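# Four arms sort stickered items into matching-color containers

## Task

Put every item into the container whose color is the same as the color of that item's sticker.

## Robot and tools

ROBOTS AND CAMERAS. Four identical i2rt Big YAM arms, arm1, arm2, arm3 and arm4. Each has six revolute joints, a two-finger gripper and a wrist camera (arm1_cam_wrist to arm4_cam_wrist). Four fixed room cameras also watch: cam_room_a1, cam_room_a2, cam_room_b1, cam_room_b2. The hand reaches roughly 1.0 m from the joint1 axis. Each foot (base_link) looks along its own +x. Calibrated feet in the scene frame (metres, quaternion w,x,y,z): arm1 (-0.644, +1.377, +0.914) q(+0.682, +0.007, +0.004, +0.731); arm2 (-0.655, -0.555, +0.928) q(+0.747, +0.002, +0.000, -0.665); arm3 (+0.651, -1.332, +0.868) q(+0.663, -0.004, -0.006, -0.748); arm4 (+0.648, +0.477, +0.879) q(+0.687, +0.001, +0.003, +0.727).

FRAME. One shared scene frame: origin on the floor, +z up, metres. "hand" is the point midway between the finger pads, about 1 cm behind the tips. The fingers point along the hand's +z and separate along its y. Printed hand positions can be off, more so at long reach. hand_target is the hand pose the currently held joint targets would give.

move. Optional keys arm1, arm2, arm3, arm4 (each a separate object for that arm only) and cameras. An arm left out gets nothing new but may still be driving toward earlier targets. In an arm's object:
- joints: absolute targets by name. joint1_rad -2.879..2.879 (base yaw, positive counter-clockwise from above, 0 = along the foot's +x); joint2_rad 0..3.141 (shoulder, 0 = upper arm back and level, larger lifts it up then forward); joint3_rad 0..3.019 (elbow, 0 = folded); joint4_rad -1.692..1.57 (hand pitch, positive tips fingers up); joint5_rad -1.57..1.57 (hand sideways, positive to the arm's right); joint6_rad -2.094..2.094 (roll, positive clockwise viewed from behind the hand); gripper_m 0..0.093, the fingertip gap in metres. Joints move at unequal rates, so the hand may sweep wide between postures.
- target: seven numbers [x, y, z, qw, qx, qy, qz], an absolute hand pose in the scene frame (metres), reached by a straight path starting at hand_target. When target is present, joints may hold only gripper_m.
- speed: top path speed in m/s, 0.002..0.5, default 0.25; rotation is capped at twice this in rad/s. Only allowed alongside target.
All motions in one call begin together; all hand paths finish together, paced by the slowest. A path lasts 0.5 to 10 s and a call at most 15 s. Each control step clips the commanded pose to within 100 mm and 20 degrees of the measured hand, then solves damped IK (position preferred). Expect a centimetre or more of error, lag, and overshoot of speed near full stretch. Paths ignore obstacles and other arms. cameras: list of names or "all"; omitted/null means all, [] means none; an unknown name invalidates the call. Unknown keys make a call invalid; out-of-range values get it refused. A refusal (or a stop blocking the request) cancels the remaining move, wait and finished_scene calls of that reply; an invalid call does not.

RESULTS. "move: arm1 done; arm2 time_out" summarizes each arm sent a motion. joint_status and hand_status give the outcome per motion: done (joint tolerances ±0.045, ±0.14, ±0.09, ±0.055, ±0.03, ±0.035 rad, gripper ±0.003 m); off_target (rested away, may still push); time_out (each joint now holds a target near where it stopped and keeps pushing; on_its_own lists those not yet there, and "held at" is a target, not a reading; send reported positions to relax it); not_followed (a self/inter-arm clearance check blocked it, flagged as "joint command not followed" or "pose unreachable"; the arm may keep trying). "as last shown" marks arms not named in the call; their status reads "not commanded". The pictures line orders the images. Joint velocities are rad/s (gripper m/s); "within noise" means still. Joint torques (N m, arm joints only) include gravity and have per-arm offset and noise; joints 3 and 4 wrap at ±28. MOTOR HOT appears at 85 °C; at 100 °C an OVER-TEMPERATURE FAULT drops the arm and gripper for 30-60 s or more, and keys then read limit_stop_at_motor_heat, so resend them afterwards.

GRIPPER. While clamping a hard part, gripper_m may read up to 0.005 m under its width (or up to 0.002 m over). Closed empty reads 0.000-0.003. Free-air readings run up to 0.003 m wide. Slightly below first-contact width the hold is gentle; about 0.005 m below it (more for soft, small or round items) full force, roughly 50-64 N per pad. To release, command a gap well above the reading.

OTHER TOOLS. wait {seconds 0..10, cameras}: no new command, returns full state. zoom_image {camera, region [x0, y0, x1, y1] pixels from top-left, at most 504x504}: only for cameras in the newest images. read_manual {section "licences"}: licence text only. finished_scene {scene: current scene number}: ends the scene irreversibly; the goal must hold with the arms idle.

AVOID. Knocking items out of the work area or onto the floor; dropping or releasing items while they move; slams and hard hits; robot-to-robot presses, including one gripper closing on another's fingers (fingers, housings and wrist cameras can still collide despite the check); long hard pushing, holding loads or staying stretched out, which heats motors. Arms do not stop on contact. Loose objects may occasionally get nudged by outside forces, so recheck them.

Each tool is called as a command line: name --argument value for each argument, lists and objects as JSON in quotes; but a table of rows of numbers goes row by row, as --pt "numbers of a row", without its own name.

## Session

move

Scene clock: 0.00 s.
Joint torques (N m): no reading
Motor temperatures (°C): arm1=[21 23 27 23 21 21 21] | arm2=[23 24 26 22 22 20 23] | arm3=[24 23 23 23 24 23 23] | arm4=[22 22 23 22 24 21 24]
Heat: arm1: hottest joint3_rad 27 °C; arm2: hottest joint3_rad 26 °C; arm3: hottest joint1_rad 24 °C; arm4: hottest joint5_rad 24 °C.
Joint velocities: within noise
arm1.joint_positions: joint1_rad=-0.168 joint2_rad=+0.560 joint3_rad=+1.361 joint4_rad=-1.410 joint5_rad=+0.240 joint6_rad=+0.692 gripper_m=+0.09396
arm1.joint_status: not commanded
arm1.hand: x=-0.5745 y=+1.5715 z=+1.4388 quat_wxyz=(-0.303, +0.280, -0.837, -0.359) (m; scene frame)
arm1.hand_target: x=-0.5746 y=+1.5689 z=+1.4515 quat_wxyz=(-0.308, +0.276, -0.832, -0.370) (m; scene frame)
arm1.hand_status: not commanded
arm2.joint_positions: joint1_rad=+0.198 joint2_rad=+0.483 joint3_rad=+1.641 joint4_rad=-1.210 joint5_rad=-0.086 joint6_rad=-0.484 gripper_m=+0.09396
arm2.joint_status: not commanded
arm2.hand: x=-0.6069 y=-0.6635 z=+1.6316 quat_wxyz=(-0.468, -0.246, -0.683, +0.505) (m; scene frame)
arm2.hand_target: x=-0.6088 y=-0.6576 z=+1.6378 quat_wxyz=(-0.472, -0.244, -0.677, +0.510) (m; scene frame)
arm2.hand_status: not commanded
arm3.joint_positions: joint1_rad=+0.130 joint2_rad=+0.645 joint3_rad=+1.695 joint4_rad=-1.138 joint5_rad=+0.075 joint6_rad=+0.392 gripper_m=+0.09396
arm3.joint_status: not commanded
arm3.hand: x=+0.6386 y=-1.5165 z=+1.5921 quat_wxyz=(-0.552, -0.621, -0.389, +0.398) (m; scene frame)
arm3.hand_target: x=+0.6385 y=-1.5116 z=+1.6003 quat_wxyz=(-0.558, -0.615, -0.384, +0.402) (m; scene frame)
arm3.hand_status: not commanded
arm4.joint_positions: joint1_rad=+0.147 joint2_rad=+0.437 joint3_rad=+1.709 joint4_rad=-1.566 joint5_rad=+0.245 joint6_rad=+0.670 gripper_m=+0.09396
arm4.joint_status: not commanded
arm4.hand: x=+0.6820 y=+0.5376 z=+1.5262 quat_wxyz=(-0.292, +0.355, -0.719, -0.522) (m; scene frame)
arm4.hand_target: x=+0.6829 y=+0.5336 z=+1.5314 quat_wxyz=(-0.294, +0.352, -0.714, -0.529) (m; scene frame)
arm4.hand_status: not commanded
pictures: arm1_cam_wrist, arm2_cam_wrist, arm3_cam_wrist, arm4_cam_wrist, cam_room_a1, cam_room_a2, cam_room_b1, cam_room_b2
Images, in order (width x height): arm1_cam_wrist 672x504, arm2_cam_wrist 672x504, arm3_cam_wrist 672x504, arm4_cam_wrist 672x504, cam_room_a1 672x504, cam_room_a2 672x504, cam_room_b1 672x504, cam_room_b2 672x504.

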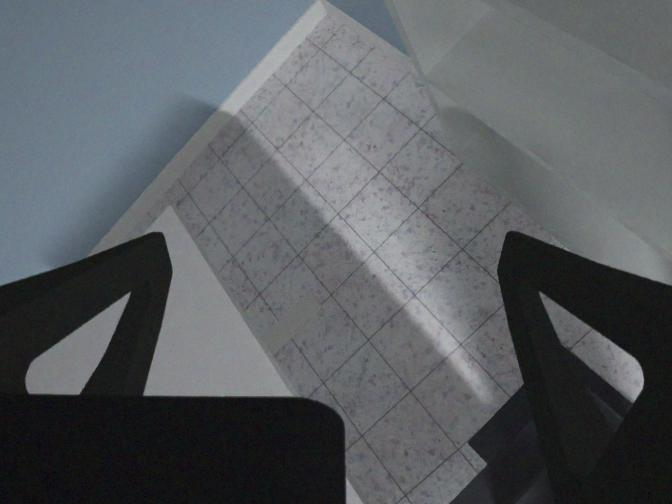

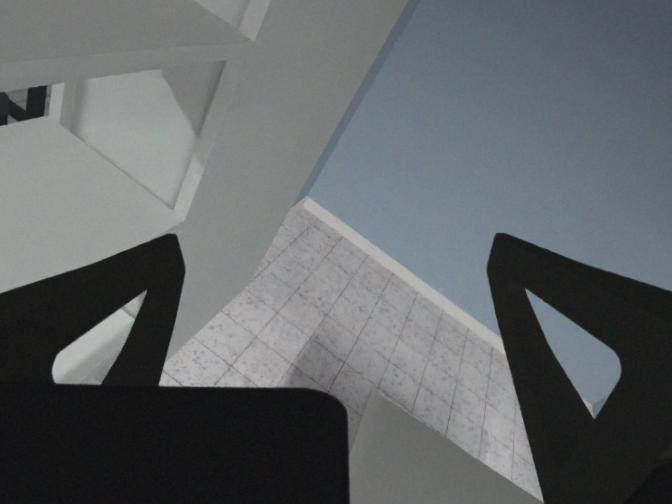

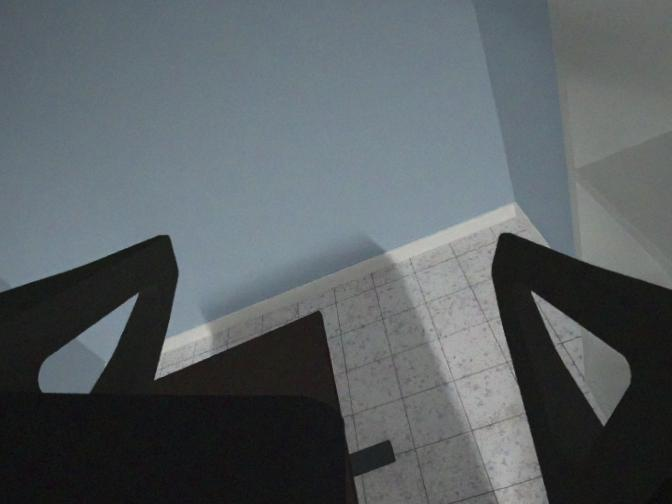

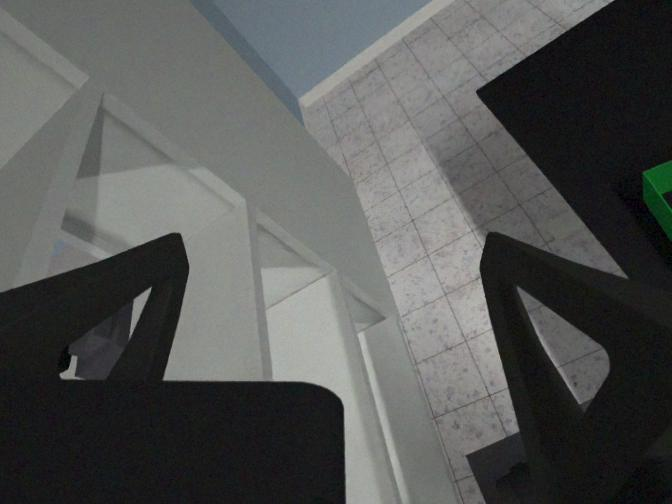

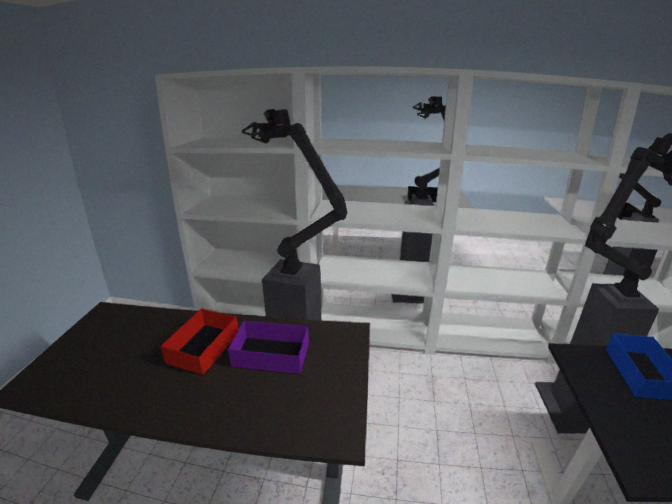

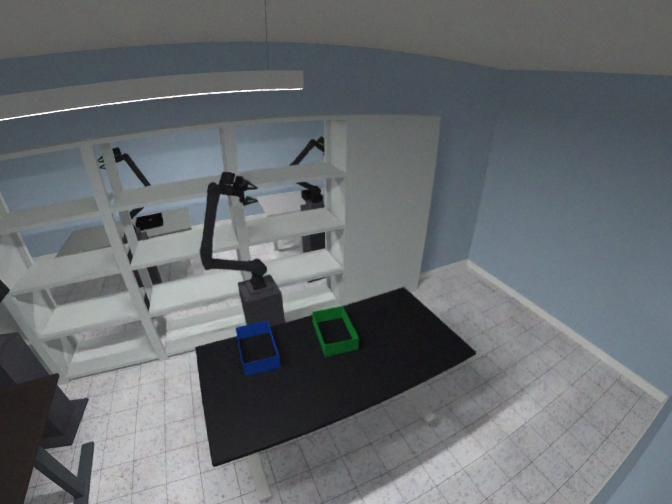

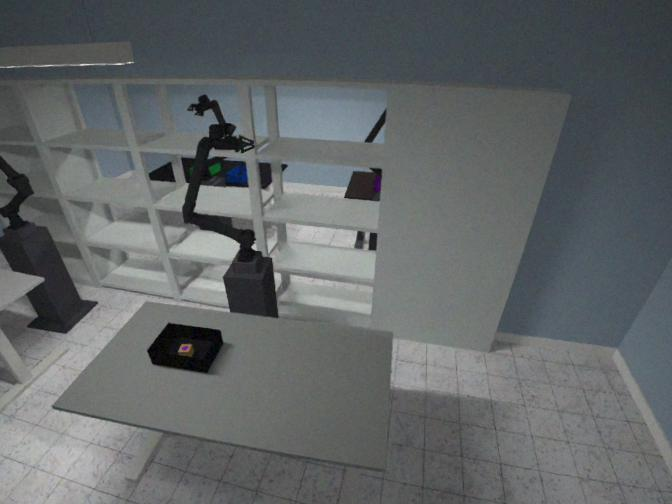

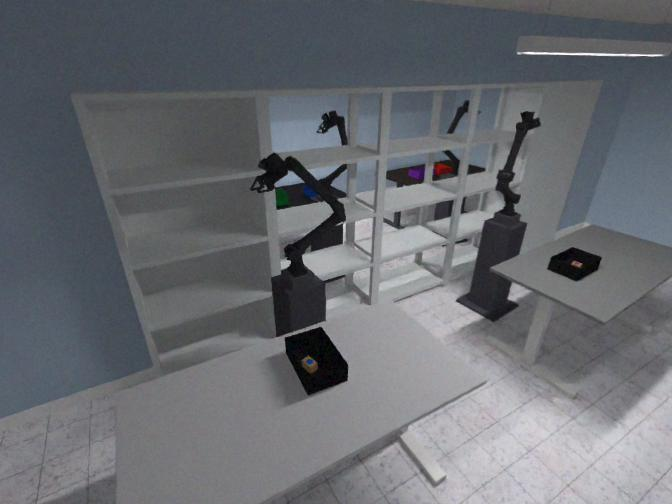

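move --arm1 '{"joints":{"joint1_rad":1.5,"joint2_rad":0.9,"joint3_rad":1.3,"joint4_rad":-1.3,"joint5_rad":0,"joint6_rad":0}}' --arm2 '{"joints":{"joint1_rad":-1.68,"joint2_rad":0.9,"joint3_rad":1.3,"joint4_rad":-1.3,"joint5_rad":0,"joint6_rad":0}}' --arm3 '{"joints":{"joint1_rad":1.69,"joint2_rad":0.9,"joint3_rad":1.3,"joint4_rad":-1.0,"joint5_rad":0,"joint6_rad":0}}' --arm4 '{"joints":{"joint1_rad":-1.63,"joint2_rad":0.9,"joint3_rad":1.3,"joint4_rad":-1.0,"joint5_rad":0,"joint6_rad":0}}' --cameras '["all"]'

Scene clock: 40.60 s.
Joint torques (N m): arm1=[-1.61 -2.49 13.07 1.78 0.09 -0.04] | arm2=[0.56 -5.48 13.16 1.36 -0.04 0.21] | arm3=[1.85 -4.13 11.67 1.77 0.12 -0.12] | arm4=[0.85 -4.6 12.31 1.85 0.05 -0.1]
Motor temperatures (°C): arm1=[21 23 31 23 21 21 21] | arm2=[23 24 27 22 22 20 23] | arm3=[24 23 25 23 24 23 23] | arm4=[22 22 25 22 24 21 24]
Heat: arm1: hottest joint3_rad 31 °C; arm2: hottest joint3_rad 27 °C; arm3: hottest joint3_rad 25 °C; arm4: hottest joint3_rad 25 °C.
move: arm1 done; arm2 done; arm3 done; arm4 done
Joint velocities: within noise
arm1.joint_positions: joint1_rad=+1.496 joint2_rad=+0.911 joint3_rad=+1.277 joint4_rad=-1.312 joint5_rad=-0.002 joint6_rad=+0.008 gripper_m=+0.09399
arm1.joint_status: all done
arm1.hand: x=-0.9811 y=+1.3785 z=+1.3282 quat_wxyz=(+0.000, +0.949, -0.006, -0.315) (m; scene frame)
arm1.hand_target: x=-0.9813 y=+1.3773 z=+1.3448 quat_wxyz=(-0.001, +0.942, -0.001, -0.336) (m; scene frame)
arm1.hand_status: not commanded
arm2.joint_positions: joint1_rad=-1.678 joint2_rad=+0.901 joint3_rad=+1.274 joint4_rad=-1.285 joint5_rad=+0.001 joint6_rad=-0.014 gripper_m=+0.09398
arm2.joint_status: all done
arm2.hand: x=-1.0023 y=-0.5595 z=+1.3419 quat_wxyz=(+0.003, -0.946, -0.012, +0.323) (m; scene frame)
arm2.hand_target: x=-1.0001 y=-0.5588 z=+1.3531 quat_wxyz=(+0.000, -0.945, -0.004, +0.328) (m; scene frame)
arm2.hand_status: not commanded
arm3.joint_positions: joint1_rad=+1.682 joint2_rad=+0.894 joint3_rad=+1.272 joint4_rad=-1.004 joint5_rad=-0.003 joint6_rad=+0.007 gripper_m=+0.09398
arm3.joint_status: all done
arm3.hand: x=+1.0422 y=-1.3291 z=+1.3332 quat_wxyz=(-0.456, -0.004, -0.890, +0.006) (m; scene frame)
arm3.hand_target: x=+1.0448 y=-1.3262 z=+1.3472 quat_wxyz=(-0.467, +0.003, -0.884, +0.007) (m; scene frame)
arm3.hand_status: not commanded
arm4.joint_positions: joint1_rad=-1.630 joint2_rad=+0.896 joint3_rad=+1.254 joint4_rad=-1.015 joint5_rad=+0.001 joint6_rad=+0.014 gripper_m=+0.09399
arm4.joint_status: all done
arm4.hand: x=+1.0409 y=+0.4772 z=+1.3293 quat_wxyz=(-0.439, -0.007, -0.899, -0.001) (m; scene frame)
arm4.hand_target: x=+1.0446 y=+0.4775 z=+1.3564 quat_wxyz=(-0.464, +0.000, -0.886, +0.002) (m; scene frame)
arm4.hand_status: not commanded
pictures: arm1_cam_wrist, arm2_cam_wrist, arm3_cam_wrist, arm4_cam_wrist, cam_room_a1, cam_room_a2, cam_room_b1, cam_room_b2
Images, in order (width x height): arm1_cam_wrist 672x504, arm2_cam_wrist 672x504, arm3_cam_wrist 672x504, arm4_cam_wrist 672x504, cam_room_a1 672x504, cam_room_a2 672x504, cam_room_b1 672x504, cam_room_b2 672x504.

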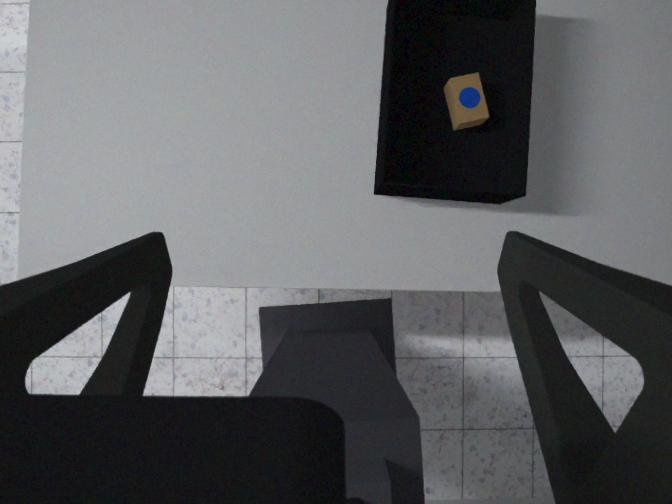

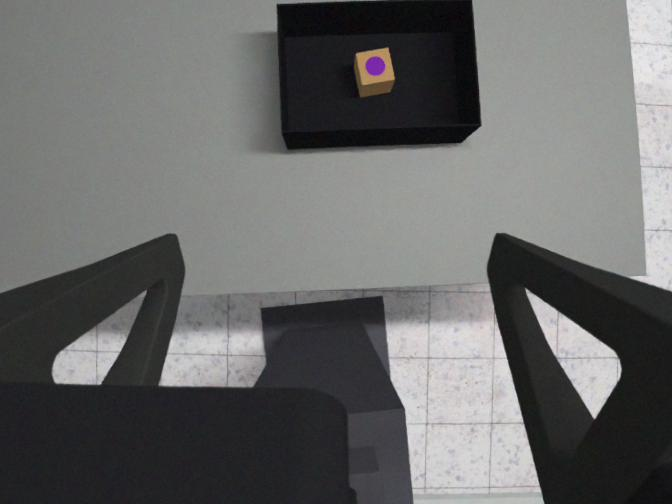

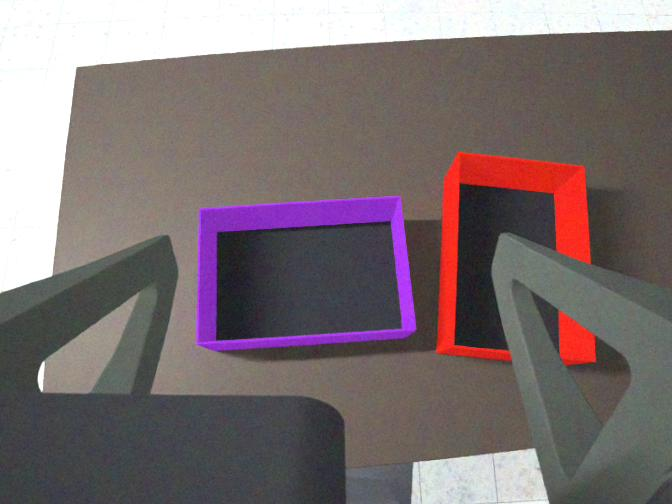

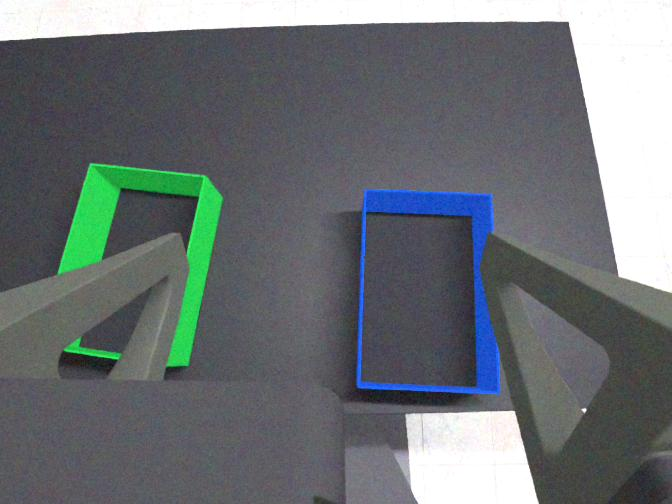

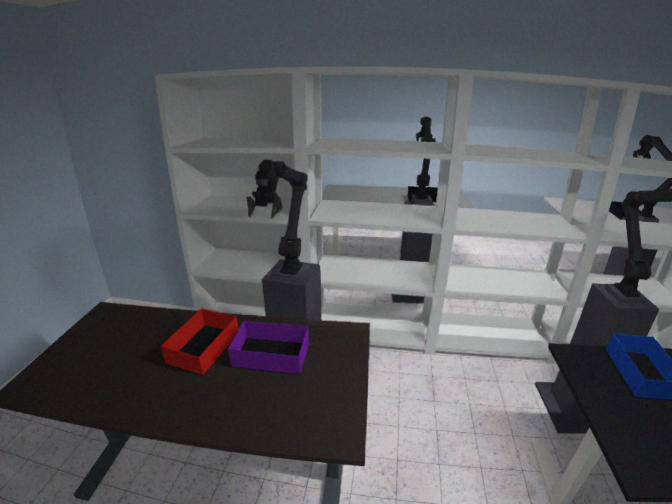

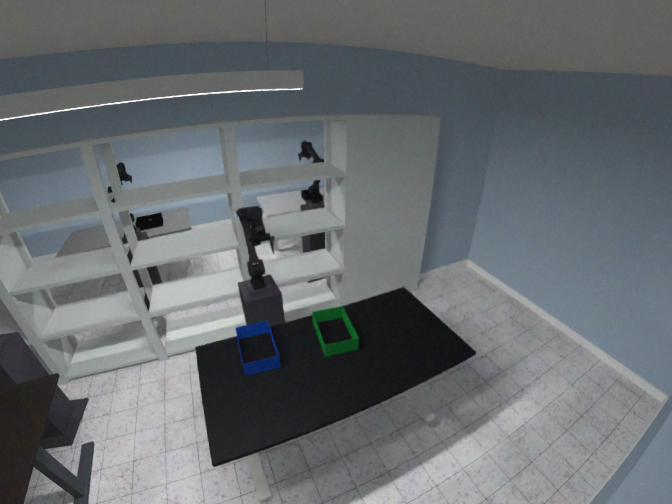

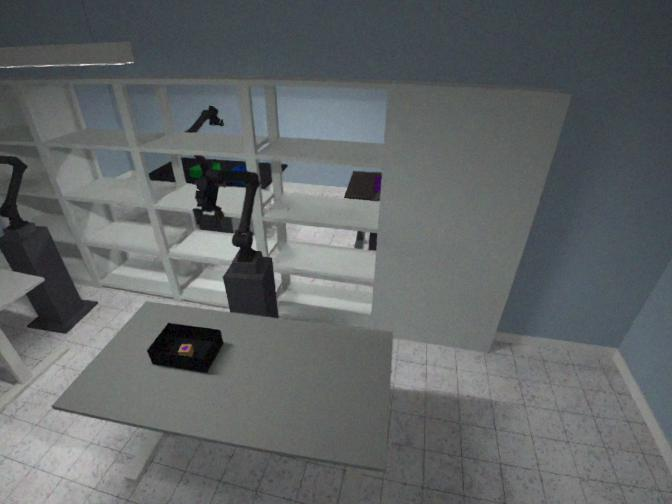

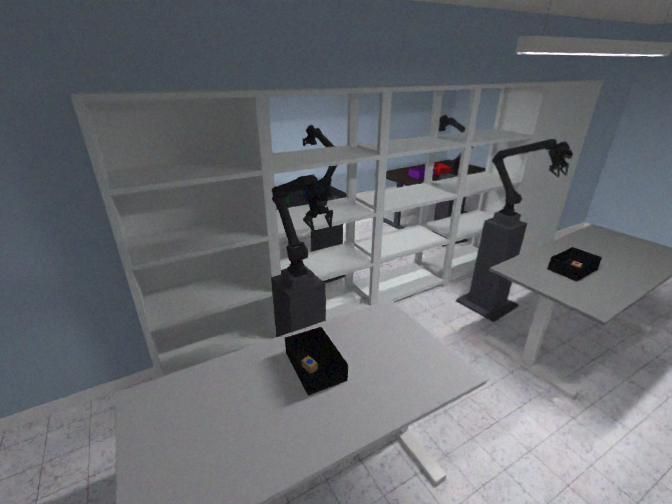

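move --arm1 '{"target":[-1.242,1.608,1.02,-0.0283,-0.9423,-0.0825,0.3233],"speed":0.3}' --arm2 '{"target":[-1.326,-0.49,1.02,0,-0.9459,0,0.3245],"speed":0.3}' --arm3 '{"joints":{"joint1_rad":-1.99,"joint2_rad":0.9,"joint3_rad":1.25,"joint4_rad":-1.25}}' --arm4 '{"joints":{"joint1_rad":0.9,"joint2_rad":0.9,"joint3_rad":1.25,"joint4_rad":-1.25}}' --cameras '["arm1_cam_wrist","arm2_cam_wrist"]'

Scene clock: 62.00 s.
Joint torques (N m): arm1=[-1.61 -14.8 15.13 1.62 -0.26 -0.02] | arm2=[-0.03 -18.2 14.63 2.63 -0.25 -0.09] | arm3=[0.67 -5.95 8.98 0.96 -0.06 -0.11] | arm4=[0.91 -4.6 8.98 0.57 0.13 -0.04]
Motor temperatures (°C): arm1=[21 23 33 23 21 21 21] | arm2=[23 24 32 22 22 20 23] | arm3=[24 23 27 23 24 23 23] | arm4=[22 22 29 22 24 21 24]
Heat: arm1: hottest joint3_rad 33 °C; arm2: hottest joint3_rad 32 °C; arm3: hottest joint3_rad 27 °C; arm4: hottest joint3_rad 29 °C.
move: arm1 off_target; arm2 off_target; arm3 done; arm4 done
Joint velocities: within noise
arm1.joint_positions: joint1_rad=+1.043 joint2_rad=+1.824 joint3_rad=+1.266 joint4_rad=-0.544 joint5_rad=-0.368 joint6_rad=-0.524 gripper_m=+0.09399
arm1.joint_status: not commanded
arm1.hand: x=-1.2186 y=+1.5934 z=+0.9921 quat_wxyz=(+0.047, +0.952, +0.074, -0.293) (m; scene frame)
arm1.hand_target: x=-1.2399 y=+1.6073 z=+1.0209 quat_wxyz=(+0.028, +0.942, +0.082, -0.323) (m; scene frame)
arm1.hand_status: off_target (0.039 m and 4.4 deg from the pose sent, 0.464 m and 10.7 deg at the start)
arm2.joint_positions: joint1_rad=-1.794 joint2_rad=+1.830 joint3_rad=+1.271 joint4_rad=-0.411 joint5_rad=-0.069 joint6_rad=-0.074 gripper_m=+0.09398
arm2.joint_status: not commanded
arm2.hand: x=-1.2998 y=-0.4980 z=+1.0008 quat_wxyz=(-0.005, -0.955, +0.005, +0.296) (m; scene frame)
arm2.hand_target: x=-1.3240 y=-0.4901 z=+1.0210 quat_wxyz=(+0.000, -0.946, +0.000, +0.325) (m; scene frame)
arm2.hand_status: off_target (0.033 m and 3.5 deg from the pose sent, 0.462 m and 1.4 deg at the start)
arm3.joint_positions: joint1_rad=-1.980 joint2_rad=+0.910 joint3_rad=+1.253 joint4_rad=-1.243 joint5_rad=+0.002 joint6_rad=+0.005 gripper_m=+0.09403
arm3.joint_status: all done
arm3.hand: x=+0.3442 y=-1.1456 z=+1.2716 quat_wxyz=(+0.080, -0.911, +0.252, +0.315) (m; scene frame)
arm3.hand_target: x=+0.3493 y=-1.1451 z=+1.2723 quat_wxyz=(+0.082, -0.911, +0.254, +0.315) (m; scene frame)
arm3.hand_status: not commanded
arm4.joint_positions: joint1_rad=+0.899 joint2_rad=+0.901 joint3_rad=+1.247 joint4_rad=-1.240 joint5_rad=-0.001 joint6_rad=+0.012 gripper_m=+0.09402
arm4.joint_status: all done
arm4.hand: x=+0.3614 y=+0.6828 z=+1.2874 quat_wxyz=(-0.096, +0.897, -0.291, -0.319) (m; scene frame)
arm4.hand_target: x=+0.3630 y=+0.6817 z=+1.2874 quat_wxyz=(-0.097, +0.900, -0.286, -0.315) (m; scene frame)
arm4.hand_status: not commanded
pictures: arm1_cam_wrist, arm2_cam_wrist
Images, in order (width x height): arm1_cam_wrist 672x504, arm2_cam_wrist 672x504.

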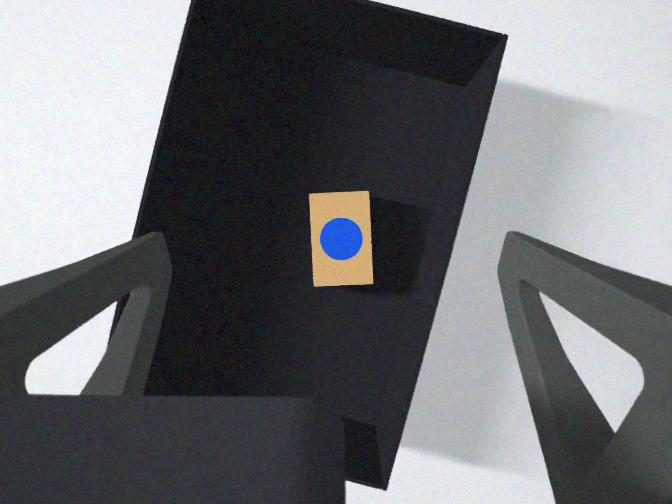

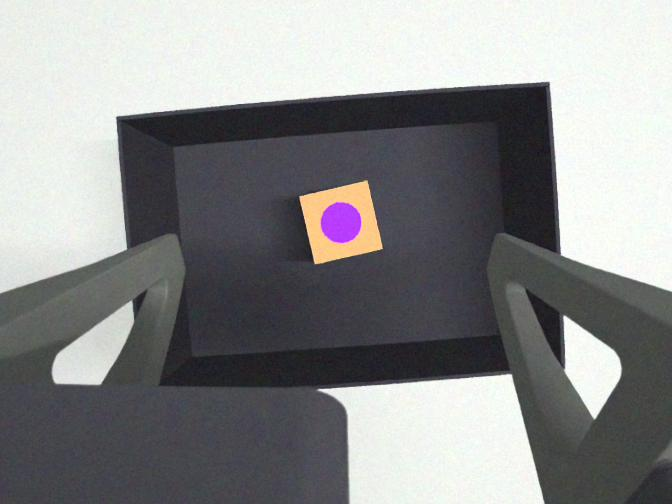

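move --arm1 '{"target":[-1.237,1.61,0.9,-0.0339,-0.9407,-0.0988,0.3227],"speed":0.2}' --arm2 '{"target":[-1.336,-0.487,0.9,-0.0264,-0.9662,-0.1101,0.2317],"speed":0.2}' --cameras '["arm1_cam_wrist","arm2_cam_wrist"]'

Scene clock: 85.57 s.
Joint torques (N m): arm1=[-2.73 -15.85 8.84 1.83 -0.31 -0.08] | arm2=[0.09 -20.37 13.29 0.99 -0.34 -0.06] | arm3=[0.73 -5.77 8.96 0.96 -0.05 -0.11] | arm4=[1.03 -4.54 9.05 0.61 0.11 -0.06]
Motor temperatures (°C): arm1=[21 24 36 23 22 21 21] | arm2=[23 26 33 22 22 20 23] | arm3=[24 23 27 23 24 23 23] | arm4=[22 22 32 22 24 21 24]
Heat: arm1: hottest joint3_rad 36 °C; arm2: hottest joint3_rad 33 °C; arm3: hottest joint3_rad 27 °C; arm4: hottest joint3_rad 32 °C.
move: arm1 done; arm2 off_target
Joint velocities: within noise
arm1.joint_positions: joint1_rad=+1.035 joint2_rad=+2.008 joint3_rad=+1.229 joint4_rad=-0.289 joint5_rad=-0.393 joint6_rad=-0.569 gripper_m=+0.09399
arm1.joint_status: not commanded
arm1.hand: x=-1.2339 y=+1.6016 z=+0.8960 quat_wxyz=(+0.042, +0.944, +0.097, -0.313) (m; scene frame)
arm1.hand_target: x=-1.2369 y=+1.6099 z=+0.9000 quat_wxyz=(+0.034, +0.941, +0.099, -0.323) (m; scene frame)
arm1.hand_status: done (0.010 m and 1.5 deg from the pose sent, 0.095 m and 4.9 deg at the start)
arm2.joint_positions: joint1_rad=-1.820 joint2_rad=+2.082 joint3_rad=+1.408 joint4_rad=-0.467 joint5_rad=-0.163 joint6_rad=-0.314 gripper_m=+0.09398
arm2.joint_status: not commanded
arm2.hand: x=-1.3194 y=-0.4948 z=+0.8950 quat_wxyz=(-0.029, -0.968, -0.106, +0.224) (m; scene frame)
arm2.hand_target: x=-1.3351 y=-0.4871 z=+0.9002 quat_wxyz=(-0.026, -0.966, -0.110, +0.232) (m; scene frame)
arm2.hand_status: off_target (0.019 m and 1.1 deg from the pose sent, 0.108 m and 15.4 deg at the start)
arm3, arm4: as last shown
arm3.joint_positions: joint1_rad=-1.980 joint2_rad=+0.910 joint3_rad=+1.253 joint4_rad=-1.244 joint5_rad=+0.002 joint6_rad=+0.005 gripper_m=+0.09403
arm3.hand: x=+0.3442 y=-1.1456 z=+1.2715 quat_wxyz=(+0.080, -0.911, +0.252, +0.315) (m; scene frame)
arm4.hand_target: x=+0.3630 y=+0.6817 z=+1.2875 quat_wxyz=(-0.097, +0.899, -0.286, -0.315) (m; scene frame)
pictures: arm1_cam_wrist, arm2_cam_wrist
Images, in order (width x height): arm1_cam_wrist 672x504, arm2_cam_wrist 672x504.

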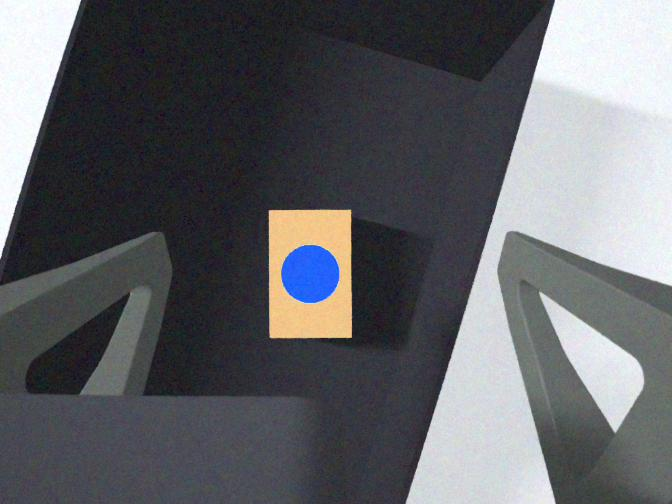

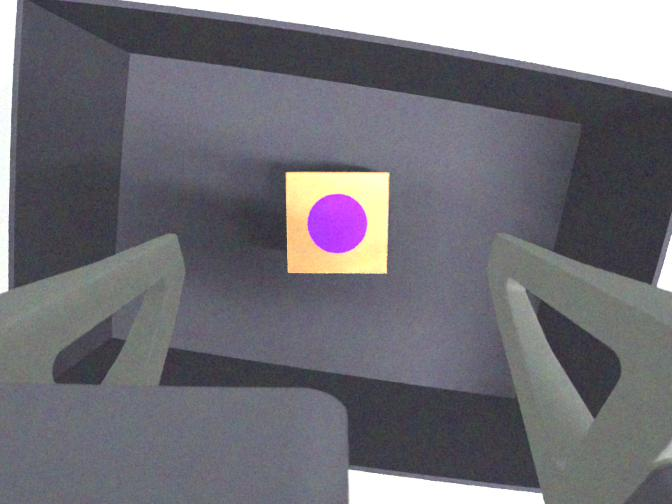

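move --arm1 '{"target":[-1.22,1.595,0.736,-0.0339,-0.9407,-0.0988,0.3227],"speed":0.15}' --arm2 '{"target":[-1.323,-0.487,0.736,-0.0264,-0.9662,-0.1101,0.2317],"speed":0.15}' --cameras '["arm1_cam_wrist","arm2_cam_wrist"]'

Scene clock: 101.40 s.
Joint torques (N m): arm1=[-2.2 -16.44 6.02 1.52 -0.08 0.02] | arm2=[-0.09 -21.25 9.11 2.19 -0.34 -0.07] | arm3=[0.67 -5.95 8.99 0.96 -0.05 -0.1] | arm4=[0.73 -4.48 8.98 0.81 0.15 -0.06]
Motor temperatures (°C): arm1=[21 25 34 23 22 21 21] | arm2=[23 26 34 22 22 20 23] | arm3=[24 24 27 23 24 23 23] | arm4=[22 22 33 22 24 21 24]
Heat: arm1: hottest joint3_rad 34 °C; arm2: hottest joint3_rad 34 °C; arm3: hottest joint3_rad 27 °C; arm4: hottest joint3_rad 33 °C.
move: arm1 done; arm2 off_target
Joint velocities: within noise
arm1.joint_positions: joint1_rad=+1.040 joint2_rad=+2.328 joint3_rad=+1.184 joint4_rad=+0.087 joint5_rad=-0.395 joint6_rad=-0.571 gripper_m=+0.09398
arm1.joint_status: not commanded
arm1.hand: x=-1.2161 y=+1.5879 z=+0.7319 quat_wxyz=(+0.040, +0.942, +0.102, -0.317) (m; scene frame)
arm1.hand_target: x=-1.2199 y=+1.5949 z=+0.7360 quat_wxyz=(+0.034, +0.941, +0.099, -0.323) (m; scene frame)
arm1.hand_status: done (0.009 m and 1.0 deg from the pose sent, 0.161 m and 1.5 deg at the start)
arm2.joint_positions: joint1_rad=-1.821 joint2_rad=+2.366 joint3_rad=+1.409 joint4_rad=-0.190 joint5_rad=-0.164 joint6_rad=-0.319 gripper_m=+0.09398
arm2.joint_status: not commanded
arm2.hand: x=-1.3129 y=-0.4945 z=+0.7403 quat_wxyz=(-0.029, -0.969, -0.108, +0.222) (m; scene frame)
arm2.hand_target: x=-1.3224 y=-0.4869 z=+0.7362 quat_wxyz=(-0.026, -0.966, -0.110, +0.232) (m; scene frame)
arm2.hand_status: off_target (0.013 m and 1.3 deg from the pose sent, 0.159 m and 1.0 deg at the start)
arm3, arm4: as last shown
pictures: arm1_cam_wrist, arm2_cam_wrist
Images, in order (width x height): arm1_cam_wrist 672x504, arm2_cam_wrist 672x504.

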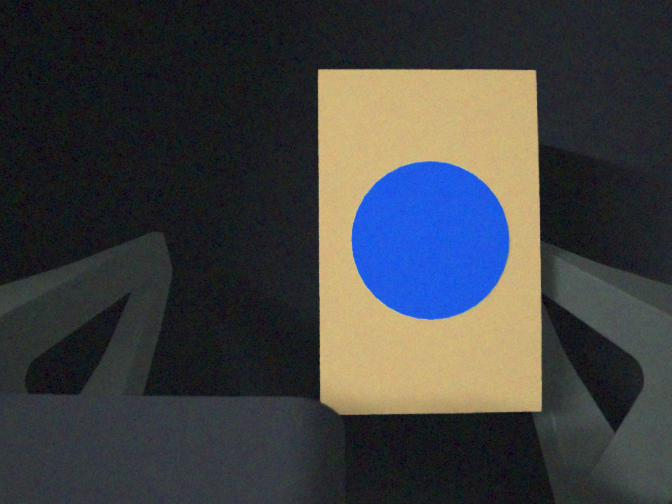

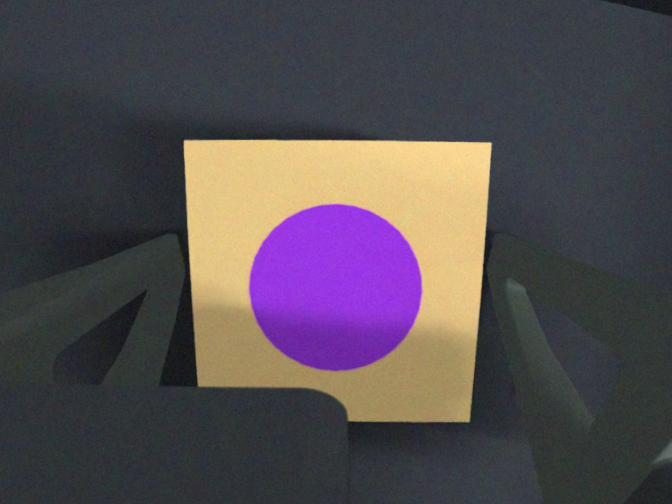

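move --arm1 '{"target":[-1.225,1.613,0.734,-0.0339,-0.9407,-0.0988,0.3227],"speed":0.1}' --arm2 '{"joints":{"gripper_m":0.05}}' --cameras '["arm1_cam_wrist"]'

move --arm2 '{"target":[-1.33,-0.487,1.0,-0.0264,-0.9662,-0.1101,0.2317],"speed":0.2}' --cameras '["arm2_cam_wrist"]'

Scene clock: 114.53 s.
Joint torques (N m): arm1=[-3.37 -15.15 9.03 0.76 -0.23 -0.05] | arm2=[-0.09 -21.3 9.13 2.22 -0.31 -0.05] | arm3=[0.67 -5.95 8.98 0.98 -0.06 -0.11] | arm4=[0.79 -4.78 8.9 0.79 0.12 -0.08]
Motor temperatures (°C): arm1=[21 25 32 23 22 21 21] | arm2=[23 26 33 22 22 20 23] | arm3=[24 24 28 23 24 23 23] | arm4=[22 22 33 22 24 21 24]
Heat: arm1: hottest joint3_rad 32 °C; arm2: hottest joint3_rad 33 °C; arm3: hottest joint3_rad 28 °C; arm4: hottest joint3_rad 33 °C.
move: arm1 off_target; arm2 done
Joint velocities: within noise
arm1.joint_positions: joint1_rad=+1.022 joint2_rad=+2.328 joint3_rad=+1.195 joint4_rad=+0.067 joint5_rad=-0.404 joint6_rad=-0.582 gripper_m=+0.09398
arm1.joint_status: not commanded
arm1.hand: x=-1.2147 y=+1.5977 z=+0.7334 quat_wxyz=(+0.042, +0.942, +0.099, -0.317) (m; scene frame)
arm1.hand_target: x=-1.2242 y=+1.6129 z=+0.7344 quat_wxyz=(+0.034, +0.941, +0.099, -0.323) (m; scene frame)
arm1.hand_status: off_target (0.018 m and 1.1 deg from the pose sent, 0.027 m and 1.0 deg at the start)
arm2.joint_positions: joint1_rad=-1.821 joint2_rad=+2.366 joint3_rad=+1.409 joint4_rad=-0.190 joint5_rad=-0.165 joint6_rad=-0.319 gripper_m=+0.05294
arm2.joint_status: all done
arm2.hand: x=-1.3129 y=-0.4946 z=+0.7403 quat_wxyz=(-0.030, -0.969, -0.108, +0.222) (m; scene frame)
arm2.hand_target: x=-1.3224 y=-0.4871 z=+0.7362 quat_wxyz=(-0.026, -0.966, -0.110, +0.232) (m; scene frame)
arm2.hand_status: not commanded
arm3, arm4: as last shown
pictures: arm1_cam_wrist
Images, in order (width x height): arm1_cam_wrist 672x504.

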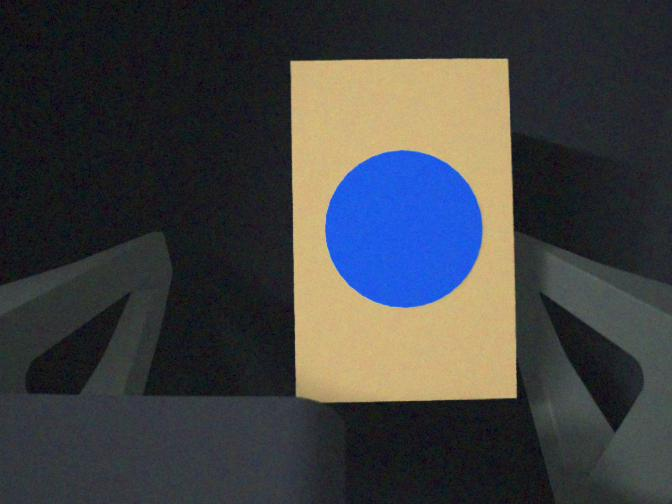

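Scene clock: 116.60 s.
Joint torques (N m): arm1=[-1.96 -15.68 8.98 0.84 -0.2 -0.09] | arm2=[-0.15 -21.71 13.98 0.99 -0.31 -0.05] | arm3=[0.62 -6.07 8.94 0.94 -0.06 -0.1] | arm4=[0.62 -4.66 9.13 0.66 0.14 -0.08]
Motor temperatures (°C): arm1=[21 25 32 23 22 21 21] | arm2=[23 26 33 22 22 20 23] | arm3=[24 24 28 23 24 23 23] | arm4=[22 22 33 22 24 21 24]
Heat: arm1: hottest joint3_rad 32 °C; arm2: hottest joint3_rad 33 °C; arm3: hottest joint3_rad 28 °C; arm4: hottest joint3_rad 33 °C.
move: arm2 off_target
Joint velocities: within noise
arm1.joint_positions: joint1_rad=+1.022 joint2_rad=+2.328 joint3_rad=+1.195 joint4_rad=+0.067 joint5_rad=-0.404 joint6_rad=-0.583 gripper_m=+0.09398
arm1.joint_status: not commanded
arm1.hand: x=-1.2147 y=+1.5977 z=+0.7334 quat_wxyz=(+0.042, +0.942, +0.100, -0.317) (m; scene frame)
arm1.hand_target: x=-1.2243 y=+1.6130 z=+0.7344 quat_wxyz=(+0.034, +0.941, +0.099, -0.323) (m; scene frame)
arm1.hand_status: not commanded
arm2.joint_positions: joint1_rad=-1.821 joint2_rad=+1.955 joint3_rad=+1.464 joint4_rad=-0.671 joint5_rad=-0.165 joint6_rad=-0.319 gripper_m=+0.05294
arm2.joint_status: not commanded
arm2.hand: x=-1.3135 y=-0.4954 z=+0.9797 quat_wxyz=(-0.032, -0.970, -0.108, +0.214) (m; scene frame)
arm2.hand_target: x=-1.3289 y=-0.4871 z=+1.0003 quat_wxyz=(-0.026, -0.966, -0.110, +0.232) (m; scene frame)
arm2.hand_status: off_target (0.027 m and 2.2 deg from the pose sent, 0.260 m and 1.2 deg at the start)
arm3, arm4: as last shown
pictures: arm2_cam_wrist
Images, in order (width x height): arm2_cam_wrist 672x504.

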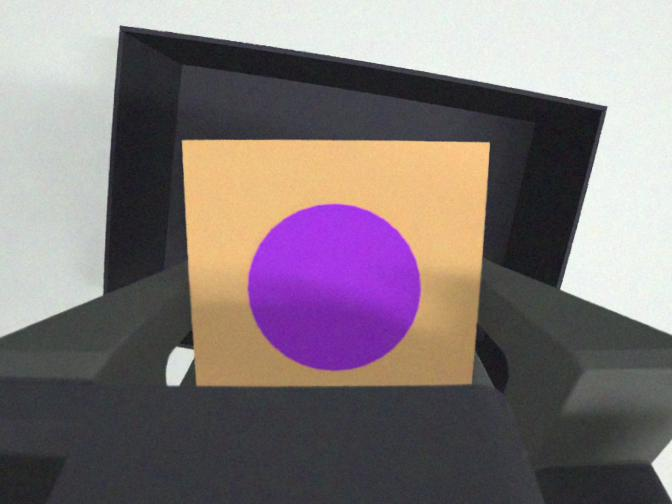

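move --arm1 '{"target":[-1.233,1.626,0.734,-0.0339,-0.9407,-0.0988,0.3227],"speed":0.1}' --arm2 '{"joints":{"joint2_rad":0.9,"joint3_rad":1.25,"joint4_rad":-1.45,"joint5_rad":0,"joint6_rad":0}}' --cameras '["arm1_cam_wrist"]'

move --arm2 '{"joints":{"joint1_rad":0.92}}' --cameras '[]'

Scene clock: 127.97 s.
Joint torques (N m): arm1=[-2.9 -15.91 9.33 0.84 -0.24 -0.11] | arm2=[0.15 -4.37 11.06 1.29 0.13 0.21] | arm3=[0.62 -6.12 8.99 0.94 -0.05 -0.09] | arm4=[0.67 -4.25 8.92 0.7 0.11 -0.08]
Motor temperatures (°C): arm1=[21 25 32 23 22 21 21] | arm2=[23 26 34 22 22 20 23] | arm3=[24 24 28 23 24 23 23] | arm4=[22 22 34 22 24 21 24]
Heat: arm1: hottest joint3_rad 32 °C; arm2: hottest joint3_rad 34 °C; arm3: hottest joint3_rad 28 °C; arm4: hottest joint3_rad 34 °C.
move: arm1 off_target; arm2 done
Joint velocities: within noise
arm1.joint_positions: joint1_rad=+1.009 joint2_rad=+2.344 joint3_rad=+1.239 joint4_rad=+0.032 joint5_rad=-0.410 joint6_rad=-0.595 gripper_m=+0.09398
arm1.joint_status: not commanded
arm1.hand: x=-1.2227 y=+1.6098 z=+0.7330 quat_wxyz=(+0.042, +0.943, +0.100, -0.316) (m; scene frame)
arm1.hand_target: x=-1.2323 y=+1.6257 z=+0.7345 quat_wxyz=(+0.034, +0.941, +0.099, -0.323) (m; scene frame)
arm1.hand_status: off_target (0.019 m and 1.2 deg from the pose sent, 0.034 m and 1.1 deg at the start)
arm2.joint_positions: joint1_rad=-1.823 joint2_rad=+0.895 joint3_rad=+1.247 joint4_rad=-1.439 joint5_rad=-0.003 joint6_rad=-0.015 gripper_m=+0.05294
arm2.joint_status: all done
arm2.hand: x=-0.9637 y=-0.5147 z=+1.3103 quat_wxyz=(+0.018, -0.969, +0.057, +0.238) (m; scene frame)
arm2.hand_target: x=-0.9626 y=-0.5119 z=+1.3089 quat_wxyz=(+0.018, -0.970, +0.069, +0.232) (m; scene frame)
arm2.hand_status: not commanded
arm3, arm4: as last shown
pictures: arm1_cam_wrist
Images, in order (width x height): arm1_cam_wrist 672x504.

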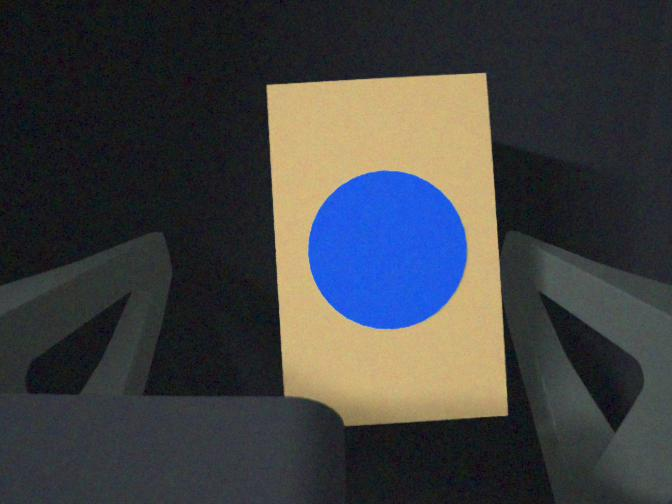

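Scene clock: 130.23 s.
Joint torques (N m): arm1=[-2.9 -15.5 9.4 0.91 -0.22 -0.05] | arm2=[0.97 -5.3 11.04 1.25 0.09 0.2] | arm3=[0.62 -5.95 8.96 0.95 -0.05 -0.1] | arm4=[0.56 -4.48 8.98 0.75 0.11 -0.07]
Motor temperatures (°C): arm1=[21 25 32 23 22 21 21] | arm2=[23 26 34 22 22 20 23] | arm3=[24 24 28 23 24 23 23] | arm4=[22 22 34 22 24 21 24]
Heat: arm1: hottest joint3_rad 32 °C; arm2: hottest joint3_rad 34 °C; arm3: hottest joint3_rad 28 °C; arm4: hottest joint3_rad 34 °C.
move: arm2 done
Joint velocities: within noise
arm1, arm3, arm4: as last shown
arm1.joint_positions: joint1_rad=+1.009 joint2_rad=+2.344 joint3_rad=+1.239 joint4_rad=+0.032 joint5_rad=-0.410 joint6_rad=-0.596 gripper_m=+0.09398
arm2.joint_positions: joint1_rad=+0.917 joint2_rad=+0.903 joint3_rad=+1.247 joint4_rad=-1.439 joint5_rad=-0.003 joint6_rad=-0.013 gripper_m=+0.05298
arm2.joint_status: all done
arm2.hand: x=-0.3869 y=-0.7165 z=+1.3082 quat_wxyz=(-0.227, -0.252, -0.939, +0.061) (m; scene frame)
arm2.hand_target: x=-0.3891 y=-0.7147 z=+1.3093 quat_wxyz=(-0.225, -0.257, -0.938, +0.060) (m; scene frame)
arm2.hand_status: not commanded
pictures: none
No camera images: "cameras" was empty.

move --arm1 '{"joints":{"gripper_m":0.041}}' --arm2 '{"target":[-0.345,-0.738,1.11,0.2249,0.2566,0.9379,-0.0615],"speed":0.3}' --cameras '["arm1_cam_wrist"]'

move --arm1 '{"target":[-1.237,1.61,0.99,-0.0339,-0.9407,-0.0988,0.3227],"speed":0.2}' --arm2 '{"target":[-0.01,-0.935,1.11,0.2249,0.2566,0.9379,-0.0615],"speed":0.25}' --cameras '["arm1_cam_wrist","arm2_cam_wrist"]'

Scene clock: 137.63 s.
Joint torques (N m): arm1=[-2.78 -16.03 9.14 1.01 -0.26 -0.07] | arm2=[1.55 -7 11.08 2.51 0.14 0.22] | arm3=[0.73 -6.01 8.98 0.96 -0.04 -0.1] | arm4=[0.91 -4.66 9.02 0.77 0.11 -0.06]
Motor temperatures (°C): arm1=[21 26 32 23 22 21 21] | arm2=[23 26 34 22 22 20 24] | arm3=[24 24 28 23 24 23 23] | arm4=[22 22 34 22 24 21 24]
Heat: arm1: hottest joint3_rad 32 °C; arm2: hottest joint3_rad 34 °C; arm3: hottest joint3_rad 28 °C; arm4: hottest joint3_rad 34 °C.
move: arm1 done; arm2 done
Joint velocities: within noise
arm1.joint_positions: joint1_rad=+1.004 joint2_rad=+2.344 joint3_rad=+1.242 joint4_rad=+0.032 joint5_rad=-0.410 joint6_rad=-0.597 gripper_m=+0.04381
arm1.joint_status: all done
arm1.hand: x=-1.2226 y=+1.6138 z=+0.7337 quat_wxyz=(+0.040, +0.942, +0.098, -0.317) (m; scene frame)
arm1.hand_target: x=-1.2322 y=+1.6259 z=+0.7345 quat_wxyz=(+0.034, +0.941, +0.099, -0.323) (m; scene frame)
arm1.hand_status: not commanded
arm2.joint_positions: joint1_rad=+0.918 joint2_rad=+1.006 joint3_rad=+0.779 joint4_rad=-0.896 joint5_rad=+0.003 joint6_rad=-0.010 gripper_m=+0.05298
arm2.joint_status: not commanded
arm2.hand: x=-0.3505 y=-0.7379 z=+1.1071 quat_wxyz=(-0.214, -0.254, -0.941, +0.059) (m; scene frame)
arm2.hand_target: x=-0.3451 y=-0.7380 z=+1.1102 quat_wxyz=(-0.225, -0.257, -0.938, +0.061) (m; scene frame)
arm2.hand_status: done (0.006 m and 1.4 deg from the pose sent, 0.204 m and 0.6 deg at the start)
arm3, arm4: as last shown
pictures: arm1_cam_wrist
Images, in order (width x height): arm1_cam_wrist 672x504.

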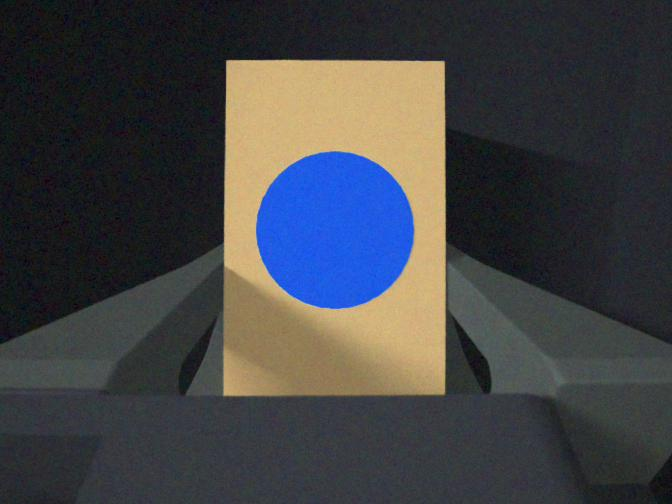

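Scene clock: 139.93 s.
Joint torques (N m): arm1=[-0.91 -16.21 14.06 0.84 -0.2 0.13] | arm2=[1.2 -22.07 16.87 1.09 0.09 0.19] | arm3=[0.73 -6.12 8.92 0.99 -0.06 -0.1] | arm4=[1.2 -4.66 8.92 0.75 0.12 -0.04]
Motor temperatures (°C): arm1=[21 26 32 23 22 21 21] | arm2=[23 26 34 22 22 20 24] | arm3=[24 24 28 23 24 23 23] | arm4=[22 22 34 22 24 21 24]
Heat: arm1: hottest joint3_rad 32 °C; arm2: hottest joint3_rad 34 °C; arm3: hottest joint3_rad 28 °C; arm4: hottest joint3_rad 34 °C.
move: arm1 off_target; arm2 off_target
Joint velocities: within noise
arm1.joint_positions: joint1_rad=+1.015 joint2_rad=+1.876 joint3_rad=+1.237 joint4_rad=-0.465 joint5_rad=-0.397 joint6_rad=-0.585 gripper_m=+0.04381
arm1.joint_status: not commanded
arm1.hand: x=-1.2148 y=+1.6051 z=+0.9597 quat_wxyz=(+0.047, +0.948, +0.093, -0.301) (m; scene frame)
arm1.hand_target: x=-1.2355 y=+1.6093 z=+0.9904 quat_wxyz=(+0.034, +0.941, +0.099, -0.323) (m; scene frame)
arm1.hand_status: off_target (0.038 m and 3.1 deg from the pose sent, 0.257 m and 1.0 deg at the start)
arm2.joint_positions: joint1_rad=+0.918 joint2_rad=+2.024 joint3_rad=+1.882 joint4_rad=-0.992 joint5_rad=+0.003 joint6_rad=-0.010 gripper_m=+0.05298
arm2.joint_status: not commanded
arm2.hand: x=-0.0272 y=-0.9296 z=+1.0926 quat_wxyz=(-0.209, -0.254, -0.943, +0.058) (m; scene frame)
arm2.hand_target: x=-0.0113 y=-0.9343 z=+1.1101 quat_wxyz=(-0.226, -0.257, -0.938, +0.062) (m; scene frame)
arm2.hand_status: off_target (0.025 m and 2.0 deg from the pose sent, 0.393 m and 1.4 deg at the start)
arm3.joint_positions: joint1_rad=-1.980 joint2_rad=+0.910 joint3_rad=+1.253 joint4_rad=-1.244 joint5_rad=+0.002 joint6_rad=+0.005 gripper_m=+0.09403
arm3.joint_status: not commanded
arm3.hand: x=+0.3442 y=-1.1456 z=+1.2715 quat_wxyz=(+0.080, -0.911, +0.252, +0.315) (m; scene frame)
arm3.hand_target: x=+0.3493 y=-1.1451 z=+1.2723 quat_wxyz=(+0.082, -0.911, +0.254, +0.315) (m; scene frame)
arm3.hand_status: not commanded
arm4.joint_positions: joint1_rad=+0.899 joint2_rad=+0.901 joint3_rad=+1.247 joint4_rad=-1.240 joint5_rad=-0.001 joint6_rad=+0.012 gripper_m=+0.09402
arm4.joint_status: not commanded
arm4.hand: x=+0.3614 y=+0.6828 z=+1.2874 quat_wxyz=(-0.096, +0.897, -0.291, -0.319) (m; scene frame)
arm4.hand_target: x=+0.3630 y=+0.6817 z=+1.2875 quat_wxyz=(-0.097, +0.899, -0.286, -0.315) (m; scene frame)
arm4.hand_status: not commanded
pictures: arm1_cam_wrist, arm2_cam_wrist
Images, in order (width x height): arm1_cam_wrist 672x504, arm2_cam_wrist 672x504.

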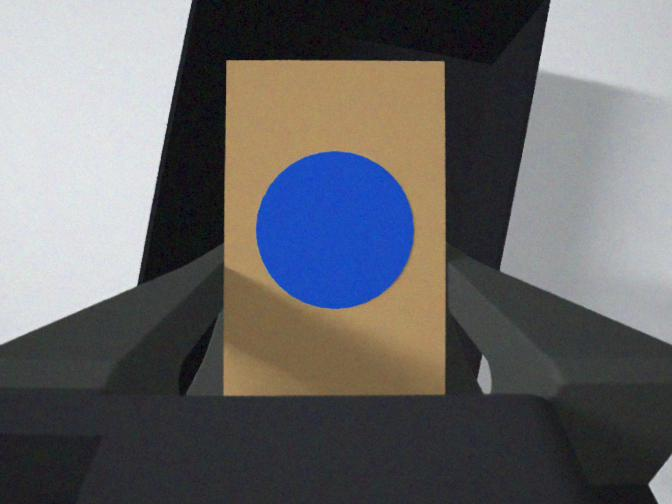

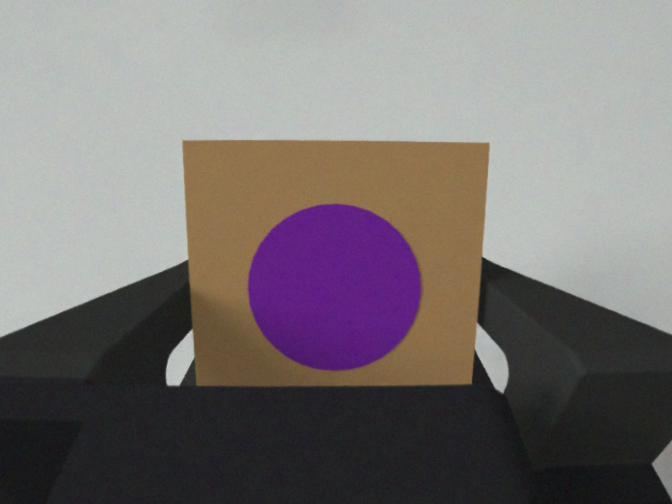

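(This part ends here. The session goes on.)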